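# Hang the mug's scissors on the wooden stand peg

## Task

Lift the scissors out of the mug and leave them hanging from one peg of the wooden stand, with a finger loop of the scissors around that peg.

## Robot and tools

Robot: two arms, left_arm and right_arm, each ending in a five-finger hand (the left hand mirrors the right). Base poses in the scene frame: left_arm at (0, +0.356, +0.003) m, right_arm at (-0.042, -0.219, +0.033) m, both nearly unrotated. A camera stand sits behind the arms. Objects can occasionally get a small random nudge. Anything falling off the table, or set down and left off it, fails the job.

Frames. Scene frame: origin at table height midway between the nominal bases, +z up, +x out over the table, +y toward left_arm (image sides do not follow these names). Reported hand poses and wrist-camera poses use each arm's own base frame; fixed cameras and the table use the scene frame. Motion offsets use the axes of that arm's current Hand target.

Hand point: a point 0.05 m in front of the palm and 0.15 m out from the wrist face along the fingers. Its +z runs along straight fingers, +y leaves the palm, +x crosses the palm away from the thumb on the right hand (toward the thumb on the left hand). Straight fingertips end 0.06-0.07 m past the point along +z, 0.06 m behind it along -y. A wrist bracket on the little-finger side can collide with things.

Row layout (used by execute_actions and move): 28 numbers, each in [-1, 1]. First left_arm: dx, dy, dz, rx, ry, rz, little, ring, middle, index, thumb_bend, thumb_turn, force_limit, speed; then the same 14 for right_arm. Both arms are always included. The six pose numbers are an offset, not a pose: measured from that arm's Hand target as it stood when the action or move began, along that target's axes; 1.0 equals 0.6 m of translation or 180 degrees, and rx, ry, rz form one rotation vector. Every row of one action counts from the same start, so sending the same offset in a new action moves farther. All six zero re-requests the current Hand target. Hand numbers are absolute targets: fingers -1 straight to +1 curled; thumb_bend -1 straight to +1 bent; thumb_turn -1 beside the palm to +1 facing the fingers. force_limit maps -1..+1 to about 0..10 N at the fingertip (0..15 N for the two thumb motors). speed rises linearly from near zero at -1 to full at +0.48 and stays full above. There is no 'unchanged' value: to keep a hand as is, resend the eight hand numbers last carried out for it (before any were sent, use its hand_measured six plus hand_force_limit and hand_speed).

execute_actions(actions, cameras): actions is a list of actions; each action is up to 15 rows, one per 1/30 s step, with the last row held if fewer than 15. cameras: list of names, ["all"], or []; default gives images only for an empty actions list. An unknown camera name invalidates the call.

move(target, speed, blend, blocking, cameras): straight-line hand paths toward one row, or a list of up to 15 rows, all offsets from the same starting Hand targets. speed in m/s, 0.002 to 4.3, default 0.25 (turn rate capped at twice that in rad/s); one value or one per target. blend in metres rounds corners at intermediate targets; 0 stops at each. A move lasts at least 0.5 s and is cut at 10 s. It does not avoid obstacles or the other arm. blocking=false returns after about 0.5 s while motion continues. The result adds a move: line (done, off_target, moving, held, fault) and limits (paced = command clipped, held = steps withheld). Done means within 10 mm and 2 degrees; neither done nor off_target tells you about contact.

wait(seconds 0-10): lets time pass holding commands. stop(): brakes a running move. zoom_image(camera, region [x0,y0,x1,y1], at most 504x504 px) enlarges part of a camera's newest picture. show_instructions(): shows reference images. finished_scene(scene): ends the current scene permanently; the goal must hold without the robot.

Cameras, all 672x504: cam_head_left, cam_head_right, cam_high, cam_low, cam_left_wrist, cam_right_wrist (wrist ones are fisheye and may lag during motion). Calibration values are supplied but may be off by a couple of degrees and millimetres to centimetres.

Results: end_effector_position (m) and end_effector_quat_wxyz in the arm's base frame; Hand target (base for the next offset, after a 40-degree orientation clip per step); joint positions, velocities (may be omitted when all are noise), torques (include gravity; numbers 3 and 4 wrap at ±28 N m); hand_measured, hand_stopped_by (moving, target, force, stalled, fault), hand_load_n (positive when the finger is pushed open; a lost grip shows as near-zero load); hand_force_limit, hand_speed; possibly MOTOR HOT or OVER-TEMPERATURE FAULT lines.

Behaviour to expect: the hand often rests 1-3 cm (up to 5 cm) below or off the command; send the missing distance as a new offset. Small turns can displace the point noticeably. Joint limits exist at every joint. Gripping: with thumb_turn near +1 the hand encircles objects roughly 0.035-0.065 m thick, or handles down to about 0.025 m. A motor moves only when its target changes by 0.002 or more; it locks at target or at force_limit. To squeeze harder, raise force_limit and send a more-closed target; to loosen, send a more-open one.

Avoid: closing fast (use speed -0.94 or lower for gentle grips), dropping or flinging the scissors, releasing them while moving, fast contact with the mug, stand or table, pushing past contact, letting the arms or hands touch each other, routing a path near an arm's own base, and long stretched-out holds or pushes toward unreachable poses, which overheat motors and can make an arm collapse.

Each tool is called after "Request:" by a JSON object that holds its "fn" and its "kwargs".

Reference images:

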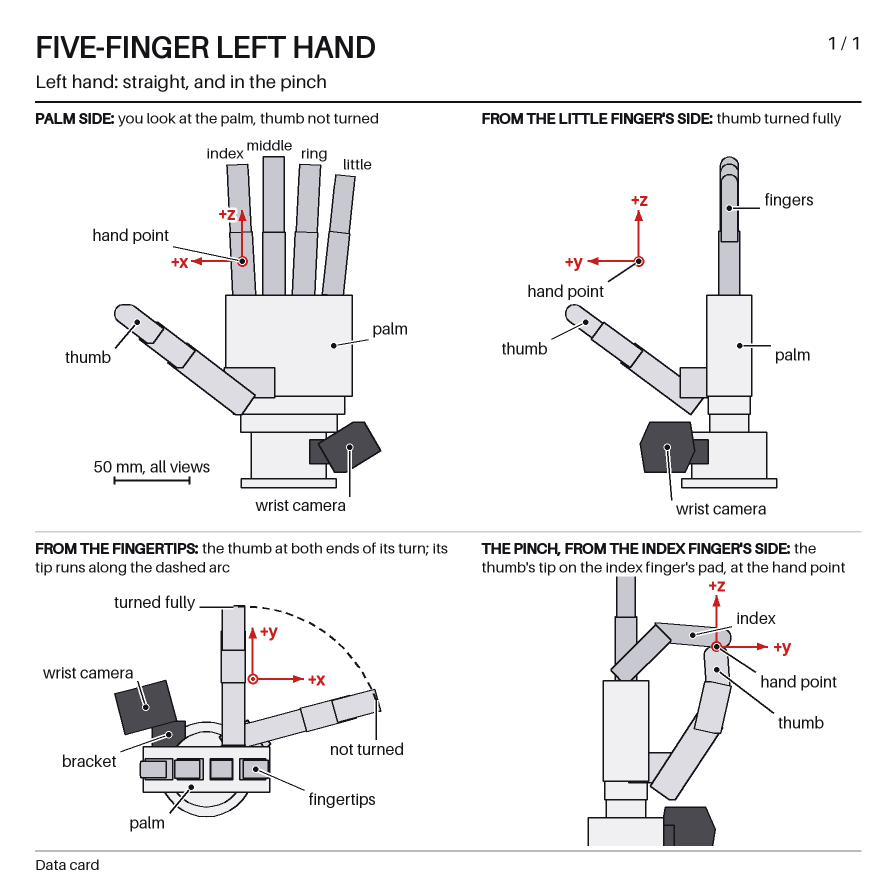

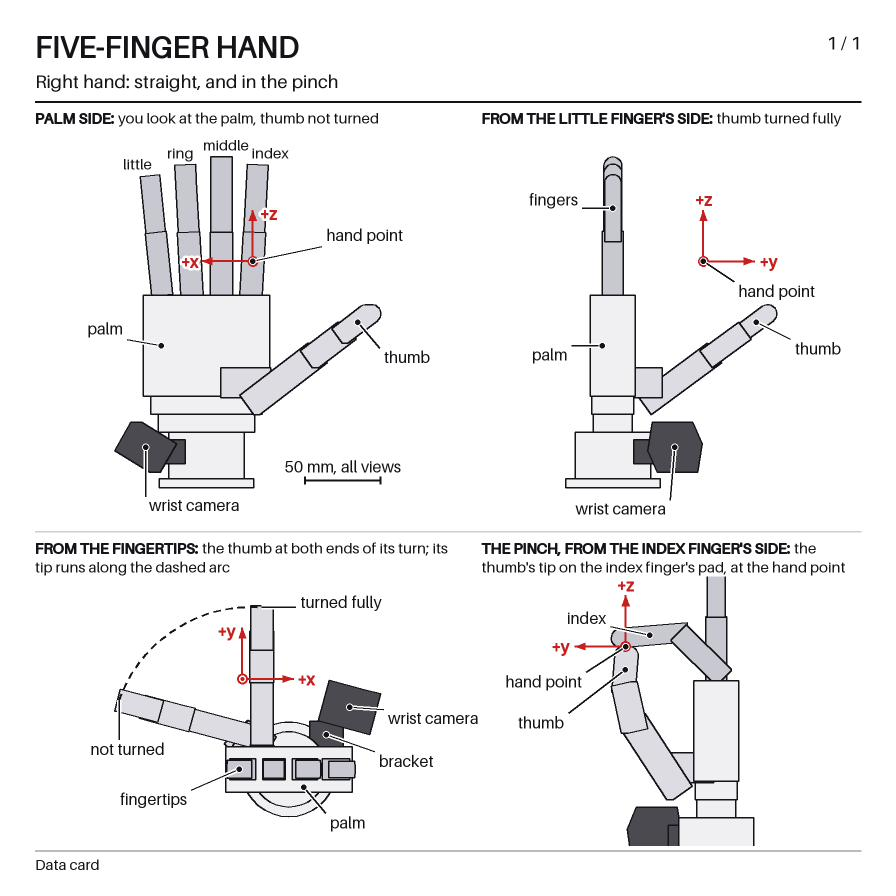

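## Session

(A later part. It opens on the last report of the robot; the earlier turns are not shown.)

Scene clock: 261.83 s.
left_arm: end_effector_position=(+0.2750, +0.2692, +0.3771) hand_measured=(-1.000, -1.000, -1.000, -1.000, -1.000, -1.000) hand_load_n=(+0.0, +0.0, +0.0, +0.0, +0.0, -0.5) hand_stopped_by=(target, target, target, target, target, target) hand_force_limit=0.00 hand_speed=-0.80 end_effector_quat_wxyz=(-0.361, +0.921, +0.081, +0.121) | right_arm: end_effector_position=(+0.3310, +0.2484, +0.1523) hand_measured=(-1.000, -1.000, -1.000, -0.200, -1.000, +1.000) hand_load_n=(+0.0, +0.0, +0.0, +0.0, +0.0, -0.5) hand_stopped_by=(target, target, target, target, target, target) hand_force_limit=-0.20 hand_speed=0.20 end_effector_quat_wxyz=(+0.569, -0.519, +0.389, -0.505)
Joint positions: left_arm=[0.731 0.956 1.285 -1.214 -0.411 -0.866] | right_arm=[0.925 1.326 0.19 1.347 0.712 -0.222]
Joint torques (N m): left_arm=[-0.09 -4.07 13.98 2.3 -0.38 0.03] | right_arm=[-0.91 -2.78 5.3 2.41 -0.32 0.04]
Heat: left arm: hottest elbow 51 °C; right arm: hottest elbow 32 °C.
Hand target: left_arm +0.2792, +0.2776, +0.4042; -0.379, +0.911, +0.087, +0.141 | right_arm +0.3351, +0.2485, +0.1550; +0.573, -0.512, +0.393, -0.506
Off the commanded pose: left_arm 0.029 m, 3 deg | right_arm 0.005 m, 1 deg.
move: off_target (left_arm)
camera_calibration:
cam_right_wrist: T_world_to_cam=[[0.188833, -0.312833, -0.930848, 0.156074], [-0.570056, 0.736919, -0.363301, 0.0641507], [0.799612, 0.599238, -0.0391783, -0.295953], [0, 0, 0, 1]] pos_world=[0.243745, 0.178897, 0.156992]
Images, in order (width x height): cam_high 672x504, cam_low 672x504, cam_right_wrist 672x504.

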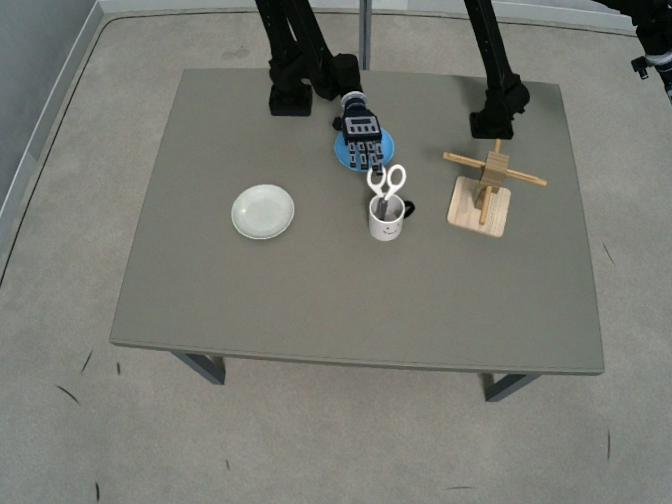

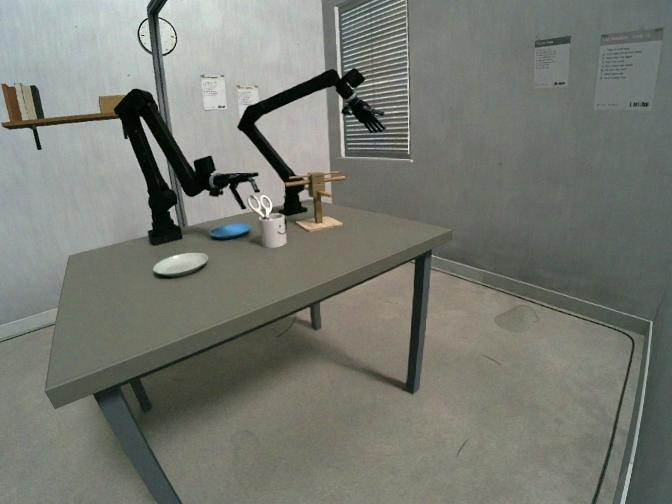

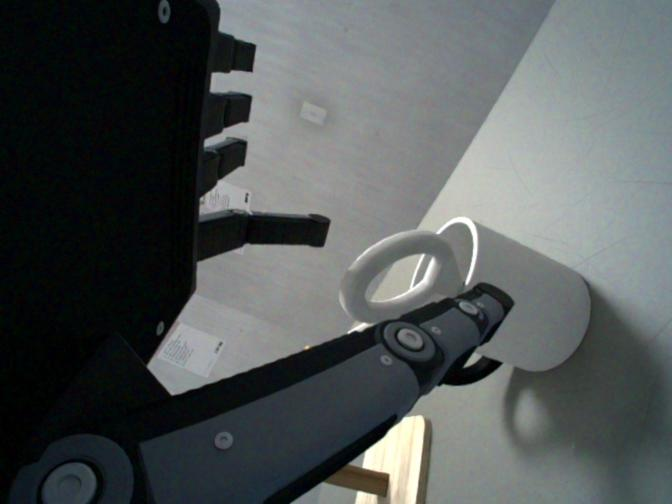

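Request:
{"fn": "move", "kwargs": {"target": [[0,0,0,0,0,0,-1,-1,-1,-1,-1,-1,0,-0.8, -0.0032,0.0332,0.0063,0,0,0,-1,-1,-1,-0.2,-1,1,-0.2,0.2]], "speed": 0.05, "cameras": ["cam_right_wrist","cam_high","cam_low"]}}

Request:
{"fn": "zoom_image", "kwargs": {"camera": "cam_right_wrist", "region": [260, 140, 560, 365]}}

Request:
{"fn": "zoom_image", "kwargs": {"camera": "cam_high", "region": [320, 110, 450, 260]}}

Request:
{"fn": "zoom_image", "kwargs": {"camera": "cam_low", "region": [200, 150, 320, 260]}}

Scene clock: 273.37 s.
left_arm: end_effector_position=(+0.2750, +0.2692, +0.3771) hand_measured=(-1.000, -1.000, -1.000, -1.000, -1.000, -1.000) hand_load_n=(+0.0, +0.0, +0.0, +0.0, +0.0, +0.0) hand_stopped_by=(target, target, target, target, target, target) hand_force_limit=0.00 hand_speed=-0.80 end_effector_quat_wxyz=(-0.361, +0.921, +0.081, +0.121) | right_arm: end_effector_position=(+0.3359, +0.2499, +0.1322) hand_measured=(-1.000, -1.000, -1.000, -0.200, -1.000, +1.000) hand_load_n=(+0.0, +0.0, +0.0, +0.0, +0.0, +0.0) hand_stopped_by=(target, target, target, target, target, target) hand_force_limit=-0.20 hand_speed=0.20 end_effector_quat_wxyz=(+0.569, -0.521, +0.388, -0.504)
Joint positions: left_arm=[0.731 0.956 1.285 -1.214 -0.411 -0.866] | right_arm=[0.909 1.464 0.19 1.477 0.694 -0.216]
Joint torques (N m): left_arm=[-0.03 -4.19 14.01 2.29 -0.38 0.04] | right_arm=[-1.14 -3.49 4.63 2.52 -0.31 0.02]
Heat: left arm: hottest elbow 51 °C; right arm: hottest elbow 32 °C.
Hand target: left_arm +0.2792, +0.2776, +0.4042; -0.379, +0.911, +0.087, +0.141 | right_arm +0.3420, +0.2505, +0.1359; +0.573, -0.512, +0.393, -0.506
Off the commanded pose: left_arm 0.029 m, 3 deg | right_arm 0.007 m, 1 deg.
move: off_target (left_arm)
camera_calibration:
cam_right_wrist: T_world_to_cam=[[0.18719, -0.314168, -0.93073, 0.137901], [-0.573187, 0.734526, -0.36322, 0.0601699], [0.797757, 0.601473, -0.0425807, -0.301048], [0, 0, 0, 1]] pos_world=[0.248838, 0.1802, 0.137385]
Images, in order (width x height): cam_high 672x504, cam_low 672x504, cam_right_wrist 672x504.

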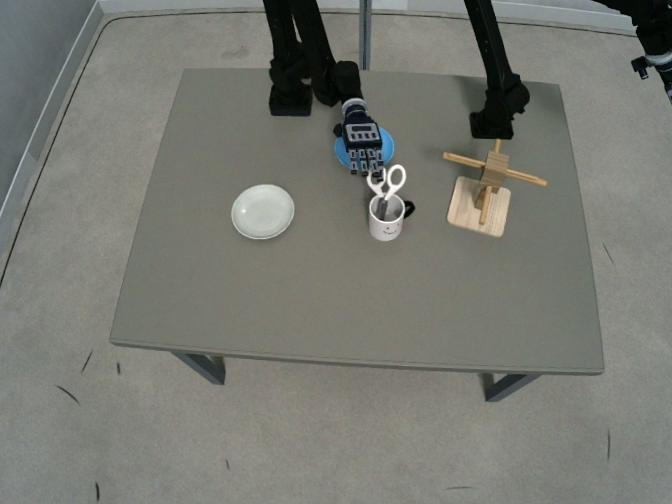

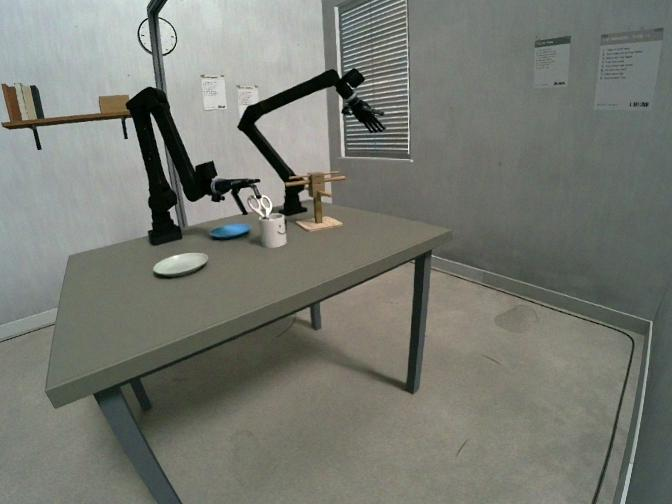

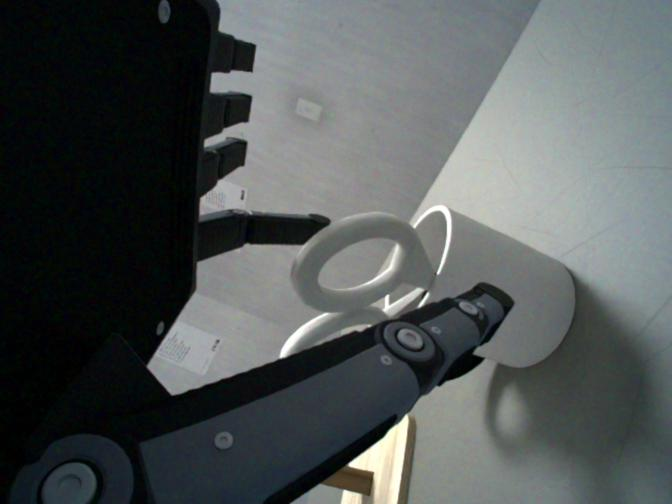

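Scaled by 1.680 from the camera's 672x504 image, which has a finer 960x720 frame.

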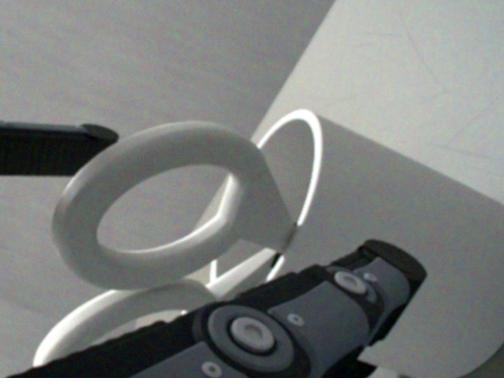

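Scaled by 3.360 from the camera's 672x504 image, which has a finer 960x720 frame.

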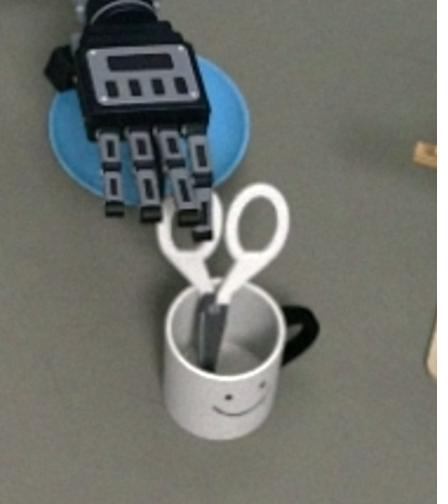

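Scaled by 4.200 from the camera's 672x504 image, which has a finer 960x720 frame.

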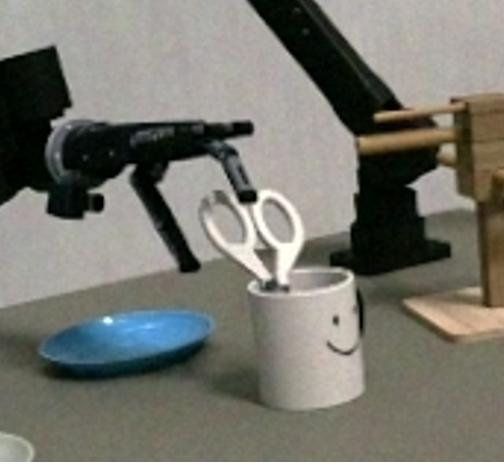

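Request:
{"fn": "move", "kwargs": {"target": [[0,0,0,0,0,0,-1,-1,-1,-1,-1,-1,0,-0.8, 0,0,0,0,0,0,-1,-1,-1,0.55,-1,1,-0.6,-0.6]], "speed": 0.05, "cameras": ["cam_right_wrist","cam_high","cam_low"]}}

Request:
{"fn": "zoom_image", "kwargs": {"camera": "cam_right_wrist", "region": [260, 140, 560, 365]}}

Request:
{"fn": "zoom_image", "kwargs": {"camera": "cam_high", "region": [320, 110, 450, 260]}}

Request:
{"fn": "zoom_image", "kwargs": {"camera": "cam_low", "region": [200, 150, 320, 260]}}

Scene clock: 279.77 s.
left_arm: end_effector_position=(+0.2750, +0.2692, +0.3771) hand_measured=(-1.000, -1.000, -1.000, -1.000, -1.000, -1.000) hand_load_n=(+0.0, +0.0, +0.0, +0.0, +0.0, -0.5) hand_stopped_by=(target, target, target, target, target, target) hand_force_limit=0.00 hand_speed=-0.80 end_effector_quat_wxyz=(-0.361, +0.921, +0.081, +0.121) | right_arm: end_effector_position=(+0.3360, +0.2498, +0.1322) hand_measured=(-1.000, -1.000, -1.000, +0.550, -1.000, +1.000) hand_load_n=(+0.0, +0.0, +0.0, +0.0, +0.0, +0.0) hand_stopped_by=(target, target, target, target, target, target) hand_force_limit=-0.60 hand_speed=-0.60 end_effector_quat_wxyz=(+0.569, -0.521, +0.388, -0.504)
Joint positions: left_arm=[0.731 0.956 1.285 -1.214 -0.411 -0.866] | right_arm=[0.909 1.464 0.19 1.477 0.694 -0.216]
Joint torques (N m): left_arm=[-0.09 -4.13 14 2.29 -0.37 0.04] | right_arm=[-1.14 -3.49 4.63 2.58 -0.3 0.02]
Heat: left arm: hottest elbow 51 °C; right arm: hottest elbow 31 °C.
Hand target: left_arm +0.2792, +0.2776, +0.4042; -0.379, +0.911, +0.087, +0.141 | right_arm +0.3420, +0.2504, +0.1359; +0.573, -0.512, +0.393, -0.506
Off the commanded pose: left_arm 0.029 m, 3 deg | right_arm 0.007 m, 1 deg.
move: off_target (left_arm)
camera_calibration:
cam_right_wrist: T_world_to_cam=[[0.187254, -0.314249, -0.93069, 0.137844], [-0.573166, 0.734491, -0.363323, 0.0603161], [0.797757, 0.601474, -0.0425804, -0.301068], [0, 0, 0, 1]] pos_world=[0.248938, 0.1801, 0.137385]
Images, in order (width x height): cam_high 672x504, cam_low 672x504, cam_right_wrist 672x504.

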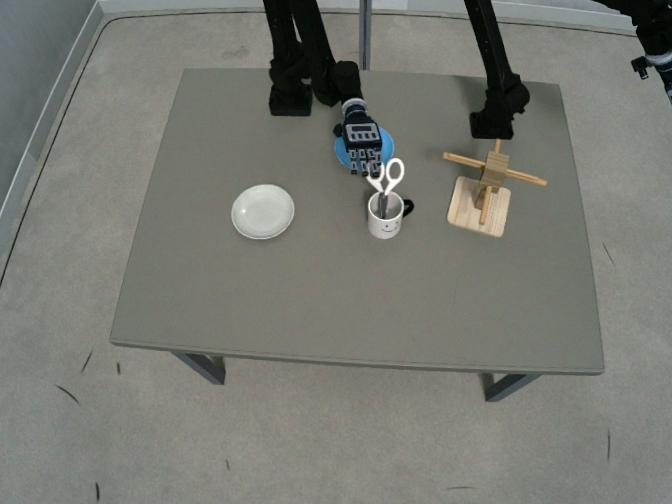

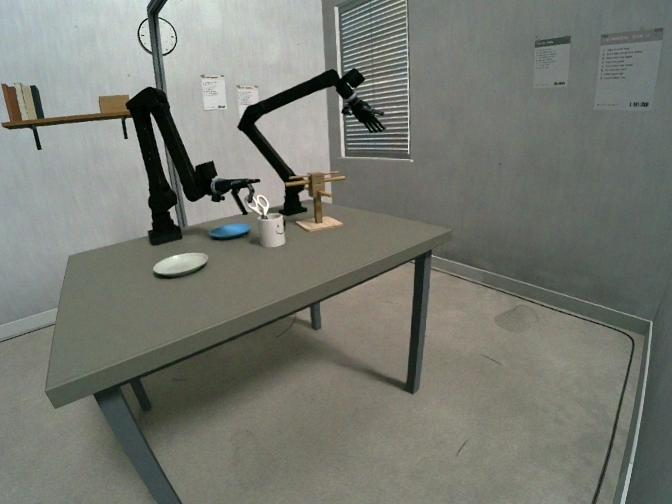

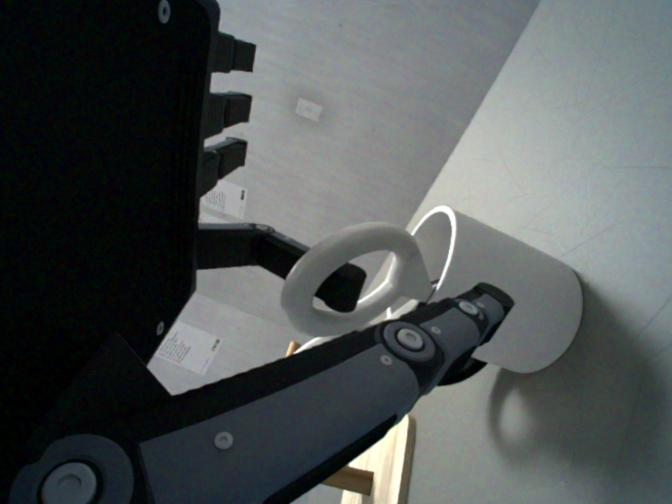

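Scaled by 1.680 from the camera's 672x504 image, which has a finer 960x720 frame.

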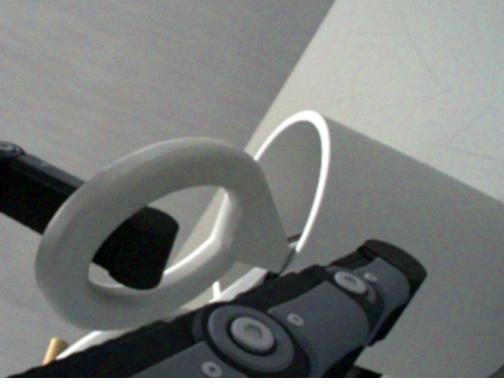

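Scaled by 3.360 from the camera's 672x504 image, which has a finer 960x720 frame.

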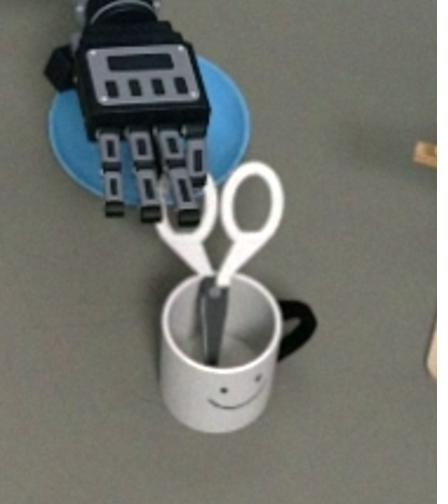

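Scaled by 4.200 from the camera's 672x504 image, which has a finer 960x720 frame.

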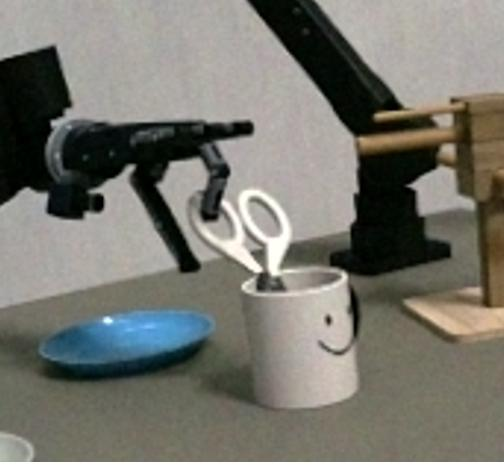

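Request:
{"fn": "move", "kwargs": {"target": [[0,0,0,0,0,0,-1,-1,-1,-1,-1,-1,0,-0.8, 0,0,0,0,0,0,-1,-1,-1,0.9,-1,1,-0.5,-0.7]], "speed": 0.05, "cameras": ["cam_right_wrist","cam_high","cam_low"]}}

Request:
{"fn": "zoom_image", "kwargs": {"camera": "cam_right_wrist", "region": [260, 140, 560, 365]}}

Request:
{"fn": "zoom_image", "kwargs": {"camera": "cam_low", "region": [200, 150, 320, 260]}}

Scene clock: 282.47 s.
left_arm: end_effector_position=(+0.2750, +0.2692, +0.3771) hand_measured=(-1.000, -1.000, -1.000, -1.000, -1.000, -1.000) hand_load_n=(+0.0, +0.0, +0.0, -0.5, +0.0, +0.0) hand_stopped_by=(target, target, target, target, target, target) hand_force_limit=0.00 hand_speed=-0.80 end_effector_quat_wxyz=(-0.361, +0.921, +0.081, +0.121) | right_arm: end_effector_position=(+0.3360, +0.2498, +0.1322) hand_measured=(-1.000, -1.000, -1.000, +0.900, -1.000, +1.000) hand_load_n=(+0.0, +0.0, +0.0, +0.0, +0.0, +0.0) hand_stopped_by=(target, target, target, target, target, target) hand_force_limit=-0.50 hand_speed=-0.70 end_effector_quat_wxyz=(+0.569, -0.521, +0.388, -0.504)
Joint positions: left_arm=[0.731 0.956 1.285 -1.214 -0.411 -0.866] | right_arm=[0.909 1.464 0.19 1.477 0.694 -0.216]
Joint torques (N m): left_arm=[-0.15 -4.13 14.01 2.33 -0.38 0.04] | right_arm=[-1.08 -3.43 4.63 2.58 -0.3 0.02]
Heat: left arm: hottest elbow 51 °C; right arm: hottest elbow 31 °C.
Hand target: left_arm +0.2792, +0.2776, +0.4042; -0.379, +0.911, +0.087, +0.141 | right_arm +0.3420, +0.2504, +0.1359; +0.573, -0.512, +0.393, -0.506
Off the commanded pose: left_arm 0.029 m, 3 deg | right_arm 0.007 m, 1 deg.
move: off_target (left_arm)
camera_calibration:
cam_right_wrist: T_world_to_cam=[[0.187254, -0.314249, -0.93069, 0.137844], [-0.573166, 0.734491, -0.363323, 0.0603161], [0.797757, 0.601474, -0.0425804, -0.301068], [0, 0, 0, 1]] pos_world=[0.248938, 0.1801, 0.137385]
Images, in order (width x height): cam_high 672x504, cam_low 672x504, cam_right_wrist 672x504.

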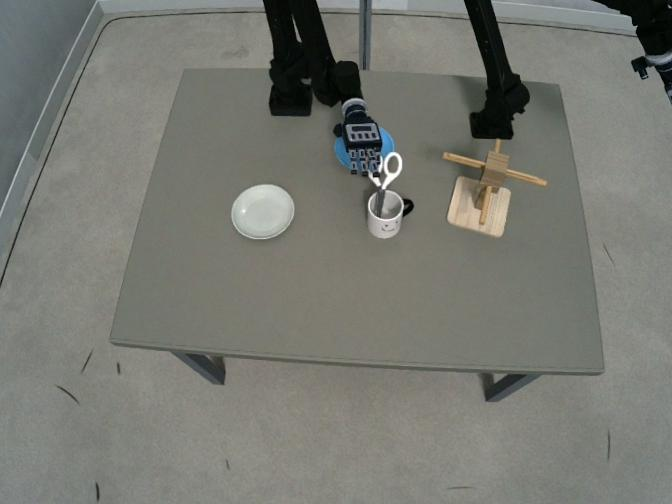

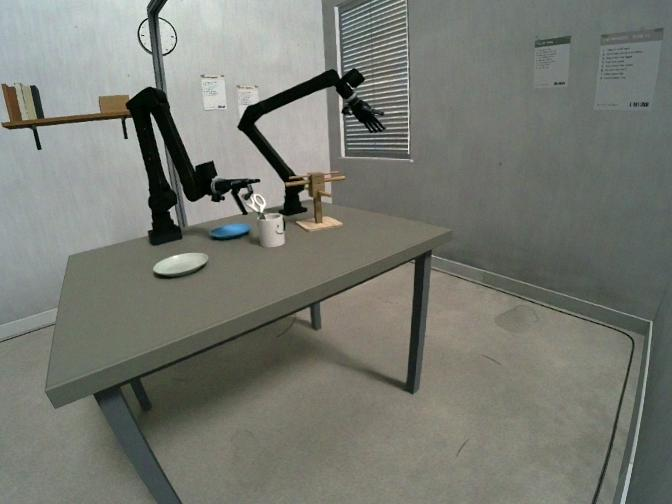

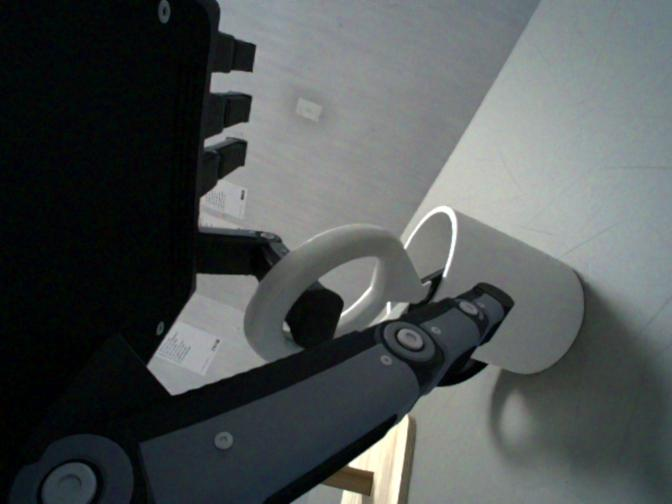

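Scaled by 1.680 from the camera's 672x504 image, which has a finer 960x720 frame.

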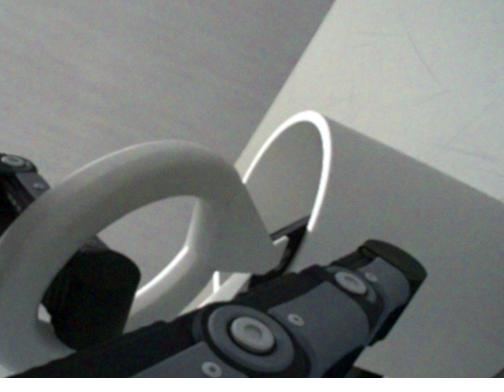

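Scaled by 4.200 from the camera's 672x504 image, which has a finer 960x720 frame.

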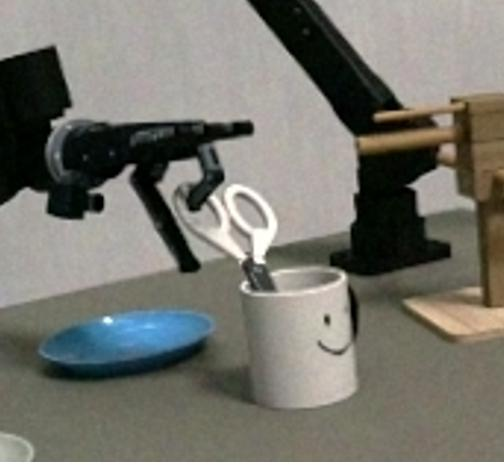

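Request:
{"fn": "move", "kwargs": {"target": [[0,0,0,0,0,0,-1,-1,-1,-1,-1,-1,0,-0.8, 0.0,-0.06,-0.01,0,0,0,-1,-1,-1,0.9,-1,1,-0.5,-0.7]], "speed": 0.05, "cameras": ["cam_right_wrist","cam_high","cam_low"]}}

Request:
{"fn": "zoom_image", "kwargs": {"camera": "cam_right_wrist", "region": [200, 140, 560, 410]}}

Request:
{"fn": "zoom_image", "kwargs": {"camera": "cam_low", "region": [200, 150, 320, 260]}}

Scene clock: 286.30 s.
left_arm: end_effector_position=(+0.2750, +0.2692, +0.3771) hand_measured=(-1.000, -1.000, -1.000, -1.000, -1.000, -1.000) hand_load_n=(+0.0, +0.0, +0.0, +0.0, +0.0, -0.5) hand_stopped_by=(target, target, target, target, target, target) hand_force_limit=0.00 hand_speed=-0.80 end_effector_quat_wxyz=(-0.361, +0.921, +0.081, +0.121) | right_arm: end_effector_position=(+0.3297, +0.2432, +0.1621) hand_measured=(-1.000, -1.000, -1.000, +0.900, -1.000, +1.000) hand_load_n=(+0.0, +0.0, +0.0, +0.5, +0.0, +0.0) hand_stopped_by=(target, target, target, target, target, target) hand_force_limit=-0.50 hand_speed=-0.70 end_effector_quat_wxyz=(+0.566, -0.515, +0.396, -0.507)
Joint positions: left_arm=[0.731 0.956 1.285 -1.214 -0.411 -0.866] | right_arm=[0.925 1.249 0.19 1.269 0.729 -0.217]
Joint torques (N m): left_arm=[-0.09 -4.13 14 2.29 -0.38 0.04] | right_arm=[0.79 -3.66 6.54 1.57 -0.08 -0.11]
Heat: left arm: hottest elbow 51 °C; right arm: hottest elbow 31 °C.
Hand target: left_arm +0.2792, +0.2776, +0.4042; -0.379, +0.911, +0.087, +0.141 | right_arm +0.3298, +0.2506, +0.1703; +0.573, -0.512, +0.393, -0.506
Off the commanded pose: left_arm 0.029 m, 3 deg | right_arm 0.011 m, 1 deg.
move: off_target (left_arm, right_arm)
camera_calibration:
cam_right_wrist: T_world_to_cam=[[0.180032, -0.30899, -0.93387, 0.166382], [-0.56042, 0.748014, -0.355534, 0.0636839], [0.808405, 0.587367, -0.0384978, -0.291483], [0, 0, 0, 1]] pos_world=[0.241371, 0.174981, 0.1668]
Images, in order (width x height): cam_high 672x504, cam_low 672x504, cam_right_wrist 672x504.

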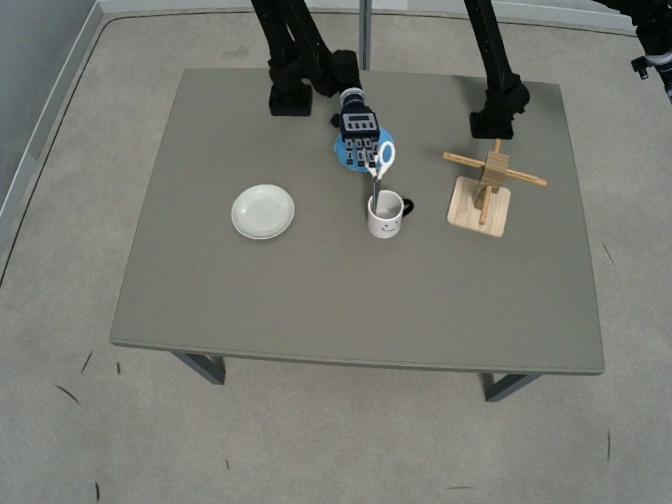

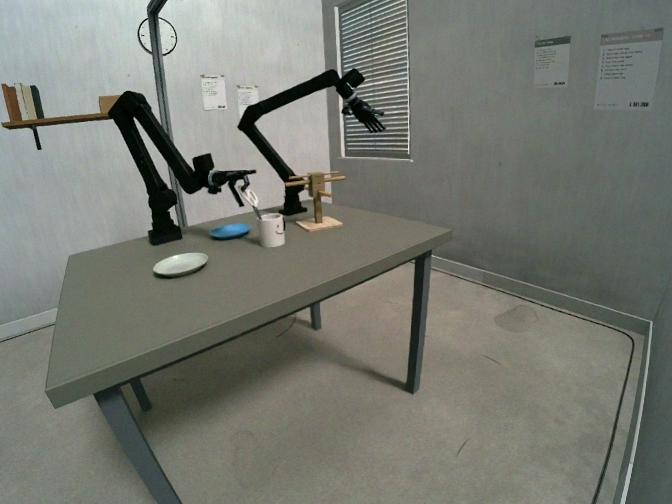

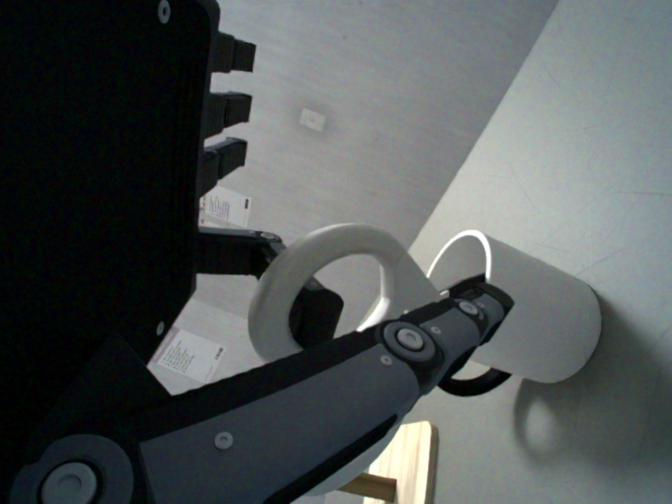

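Scaled by 1.400 from the camera's 672x504 image, which has a finer 960x720 frame.

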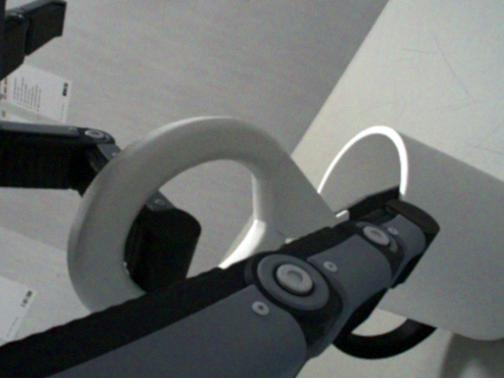

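Scaled by 4.200 from the camera's 672x504 image, which has a finer 960x720 frame.

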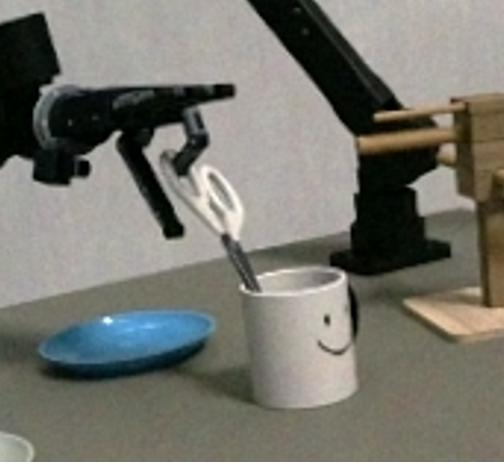

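Request:
{"fn": "move", "kwargs": {"target": [[0,0,0,0,0,0,-1,-1,-1,-1,-1,-1,0,-0.8, 0.0,0.0,0.0,0,0,0,-1,-1,-1,1.0,-1,1,-0.2,-0.7],[0,0,0,0,0,0,-1,-1,-1,-1,-1,-1,0,-0.8, 0.0,-0.17,0.01,0,0,0,-1,-1,-1,1.0,-1,1,-0.2,-0.7]], "speed": 0.06, "cameras": ["cam_right_wrist","cam_high","cam_low","cam_head_left"]}}

Request:
{"fn": "zoom_image", "kwargs": {"camera": "cam_right_wrist", "region": [200, 140, 560, 410]}}

Request:
{"fn": "zoom_image", "kwargs": {"camera": "cam_low", "region": [190, 120, 310, 260]}}

Scene clock: 291.50 s.
left_arm: end_effector_position=(+0.2750, +0.2692, +0.3771) hand_measured=(-1.000, -1.000, -1.000, -1.000, -1.000, -1.000) hand_load_n=(+0.0, +0.0, +0.0, +0.0, +0.0, +0.0) hand_stopped_by=(target, target, target, target, target, target) hand_force_limit=0.00 hand_speed=-0.80 end_effector_quat_wxyz=(-0.361, +0.921, +0.081, +0.121) | right_arm: end_effector_position=(+0.3141, +0.2431, +0.2419) hand_measured=(-1.000, -1.000, -1.000, +1.000, -1.000, +1.000) hand_load_n=(+0.0, +0.0, +0.0, +0.0, +0.0, +0.0) hand_stopped_by=(target, target, target, target, target, target) hand_force_limit=-0.20 hand_speed=-0.70 end_effector_quat_wxyz=(+0.556, -0.527, +0.394, -0.508)
Joint positions: left_arm=[0.731 0.956 1.285 -1.214 -0.411 -0.866] | right_arm=[0.982 0.822 0.302 0.711 0.784 -0.233]
Joint torques (N m): left_arm=[-0.15 -4.01 14 2.3 -0.37 0.04] | right_arm=[0.79 -1.49 12.83 1.36 -0.07 -0.11]
Heat: left arm: hottest elbow 51 °C; right arm: hottest elbow 32 °C.
Hand target: left_arm +0.2792, +0.2776, +0.4042; -0.379, +0.911, +0.087, +0.141 | right_arm +0.3175, +0.2553, +0.2716; +0.573, -0.512, +0.393, -0.506
Off the commanded pose: left_arm 0.029 m, 3 deg | right_arm 0.032 m, 3 deg.
move: off_target (left_arm, right_arm)
camera_calibration:
cam_right_wrist: T_world_to_cam=[[0.164179, -0.333036, -0.928511, 0.253176], [-0.56674, 0.738575, -0.365121, 0.0899783], [0.807373, 0.58617, -0.0674866, -0.268198], [0, 0, 0, 1]] pos_world=[0.225964, 0.17507, 0.24983]
Images, in order (width x height): cam_head_left 672x504, cam_high 672x504, cam_low 672x504, cam_right_wrist 672x504.

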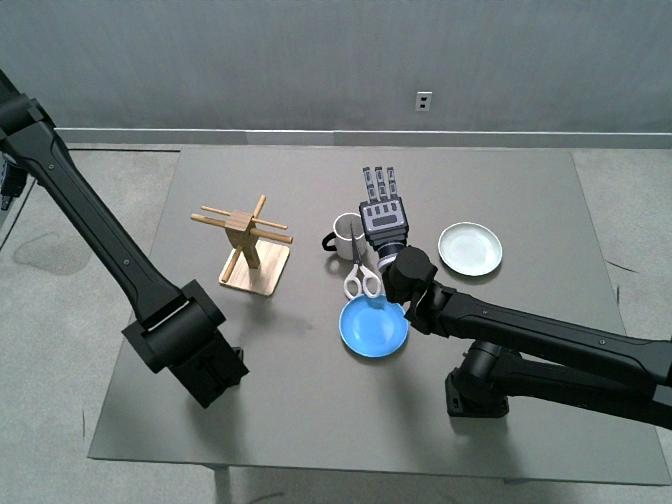

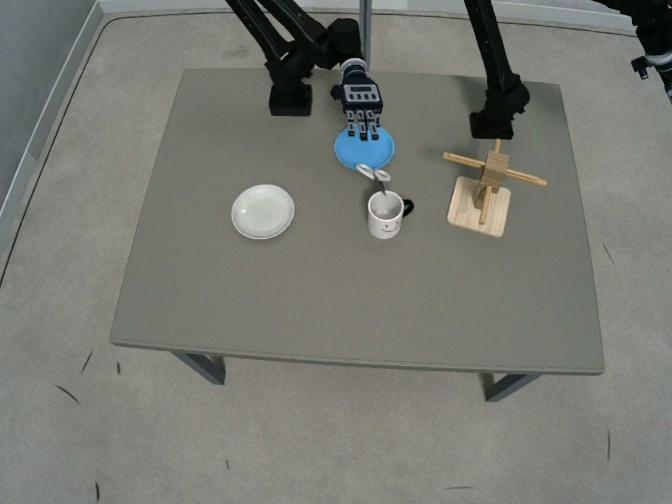

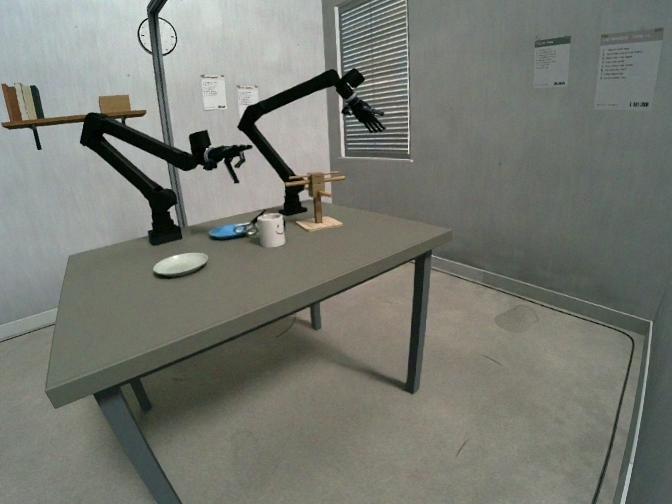

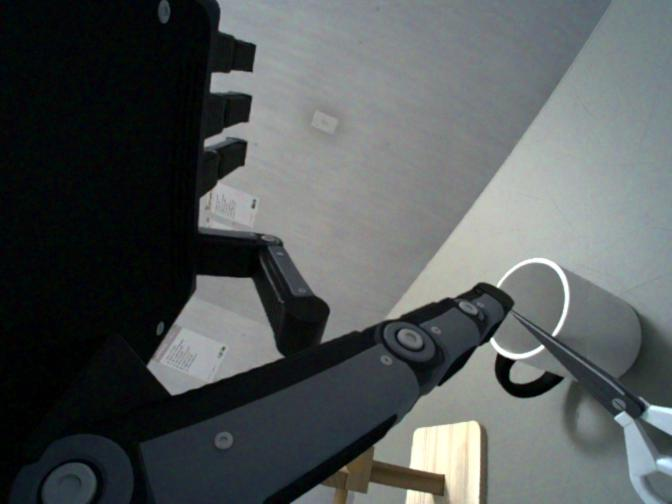

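Scaled by 1.400 from the camera's 672x504 image, which has a finer 960x720 frame.

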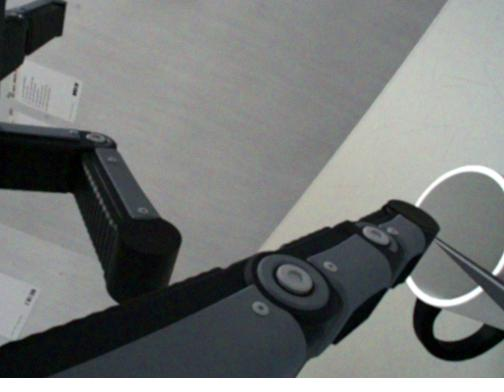

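Scaled by 3.600 from the camera's 672x504 image, which has a finer 960x720 frame.

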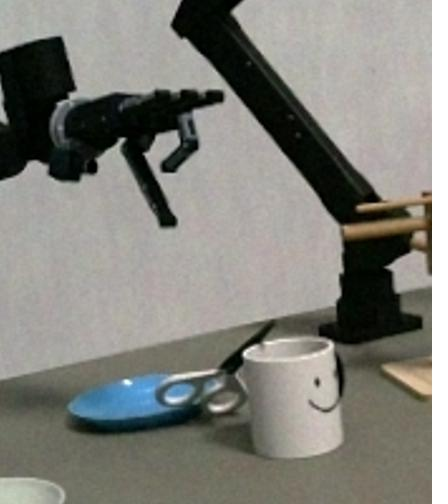

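Request:
{"fn": "zoom_image", "kwargs": {"camera": "cam_head_left", "region": [300, 190, 440, 330]}}

Request:
{"fn": "zoom_image", "kwargs": {"camera": "cam_high", "region": [320, 110, 450, 260]}}

Request:
{"fn": "zoom_image", "kwargs": {"camera": "cam_low", "region": [200, 190, 300, 260]}}

Scaled by 3.600 from the camera's 672x504 image, which has a finer 960x720 frame.

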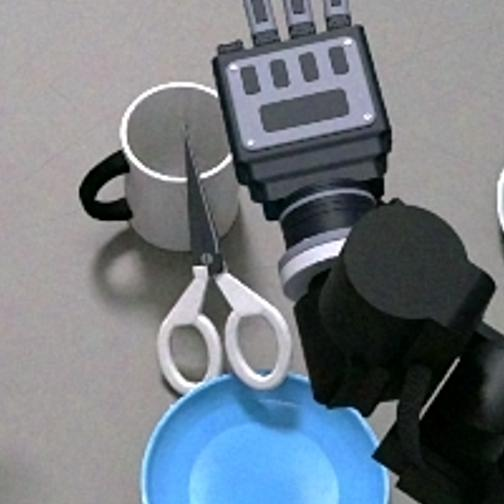

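Scaled by 3.360 from the camera's 672x504 image, which has a finer 960x720 frame.

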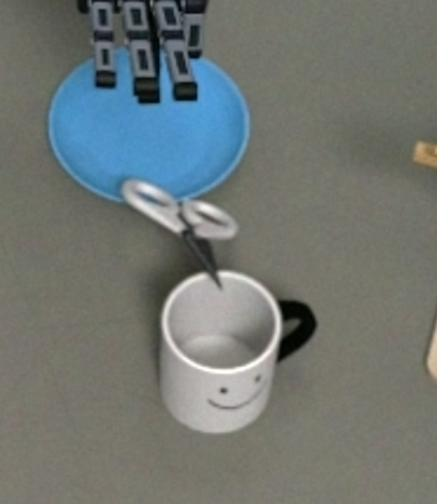

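Scaled by 5.040 from the camera's 672x504 image, which has a finer 960x720 frame.

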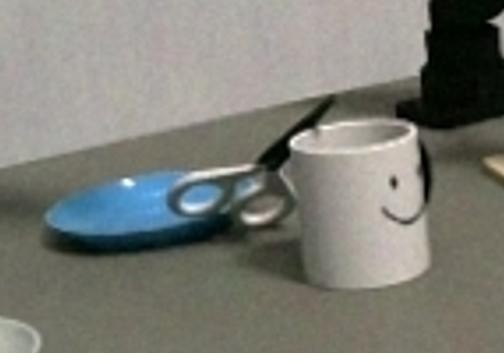

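Request:
{"fn": "move", "kwargs": {"target": [[0,0,0,0,0,0,-1,-1,-1,-1,-1,-1,0,-0.8, 0.1097,-0.0249,-0.0115,0,0,0.39,-1,-1,-0.2,-0.2,-0.4,1,-0.2,0.0]], "speed": 0.2, "cameras": ["cam_right_wrist","cam_head_left"]}}

Scene clock: 338.87 s.
left_arm: end_effector_position=(+0.2750, +0.2692, +0.3771) hand_measured=(-1.000, -1.000, -1.000, -1.000, -1.000, -1.000) hand_load_n=(+0.0, +0.0, +0.0, +0.0, +0.0, +0.0) hand_stopped_by=(target, target, target, target, target, target) hand_force_limit=0.00 hand_speed=-0.80 end_effector_quat_wxyz=(-0.361, +0.921, +0.081, +0.121) | right_arm: end_effector_position=(+0.3205, +0.1949, +0.2921) hand_measured=(-1.000, -1.000, -0.200, -0.200, -0.400, +1.000) hand_load_n=(+0.0, +0.0, +0.0, +0.0, +0.0, +0.0) hand_stopped_by=(target, target, target, target, target, target) hand_force_limit=-0.20 hand_speed=0.00 end_effector_quat_wxyz=(+0.758, -0.199, +0.616, -0.084)
Joint positions: left_arm=[0.731 0.956 1.285 -1.214 -0.411 -0.866] | right_arm=[0.554 0.621 0.184 0.61 0.347 1.088]
Joint torques (N m): left_arm=[-0.15 -4.07 14 2.3 -0.37 0.05] | right_arm=[-1.08 0.21 7.92 2.8 -0.25 0.06]
Heat: left arm: hottest elbow 52 °C; right arm: hottest elbow 37 °C.
Hand target: left_arm +0.2792, +0.2776, +0.4042; -0.379, +0.911, +0.087, +0.141 | right_arm +0.3201, +0.1900, +0.2895; +0.759, -0.193, +0.616, -0.084
Off the commanded pose: left_arm 0.029 m, 3 deg | right_arm 0.006 m, 1 deg.
move: off_target (left_arm)
camera_calibration:
cam_right_wrist: T_world_to_cam=[[-0.07931, 0.769804, -0.633334, 0.0595538], [-0.669303, 0.429712, 0.60612, -0.0430167], [0.738745, 0.471964, 0.481151, -0.35776], [0, 0, 0, 1]] pos_world=[0.240225, 0.14149, 0.235927]
Images, in order (width x height): cam_head_left 672x504, cam_right_wrist 672x504.

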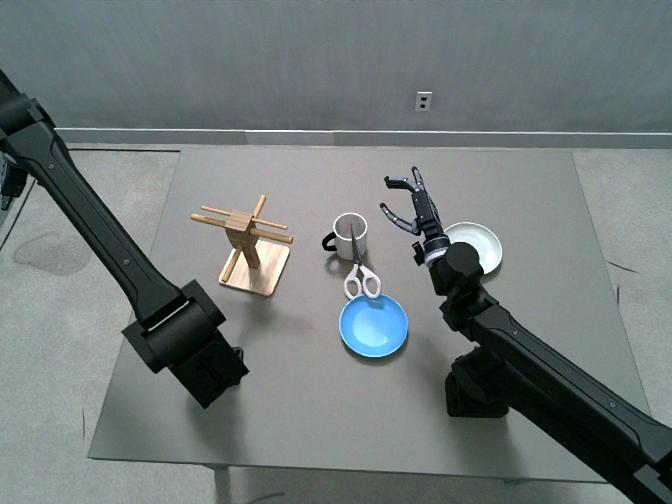

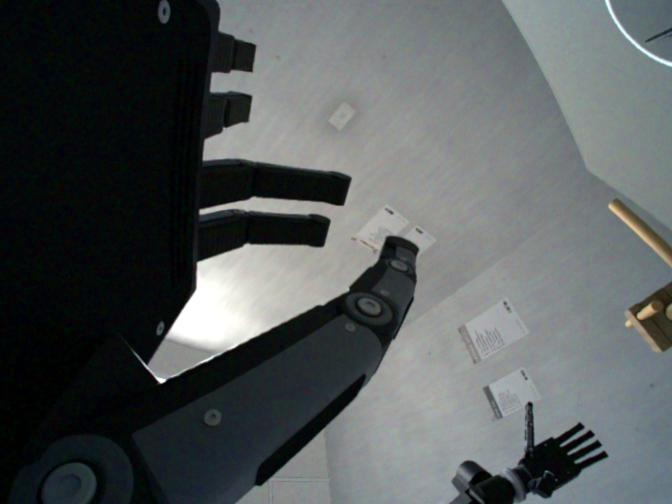

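Request:
{"fn": "zoom_image", "kwargs": {"camera": "cam_head_left", "region": [310, 200, 430, 310]}}

Scaled by 4.200 from the camera's 672x504 image, which has a finer 960x720 frame.

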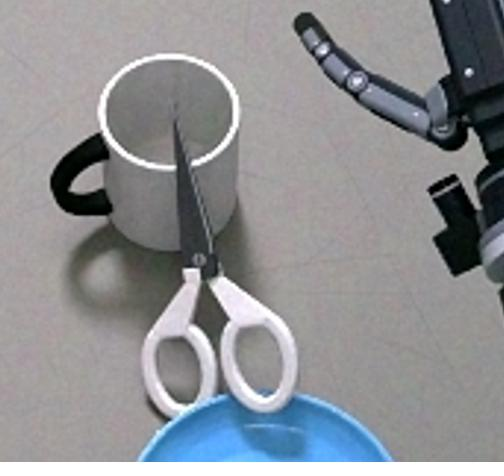

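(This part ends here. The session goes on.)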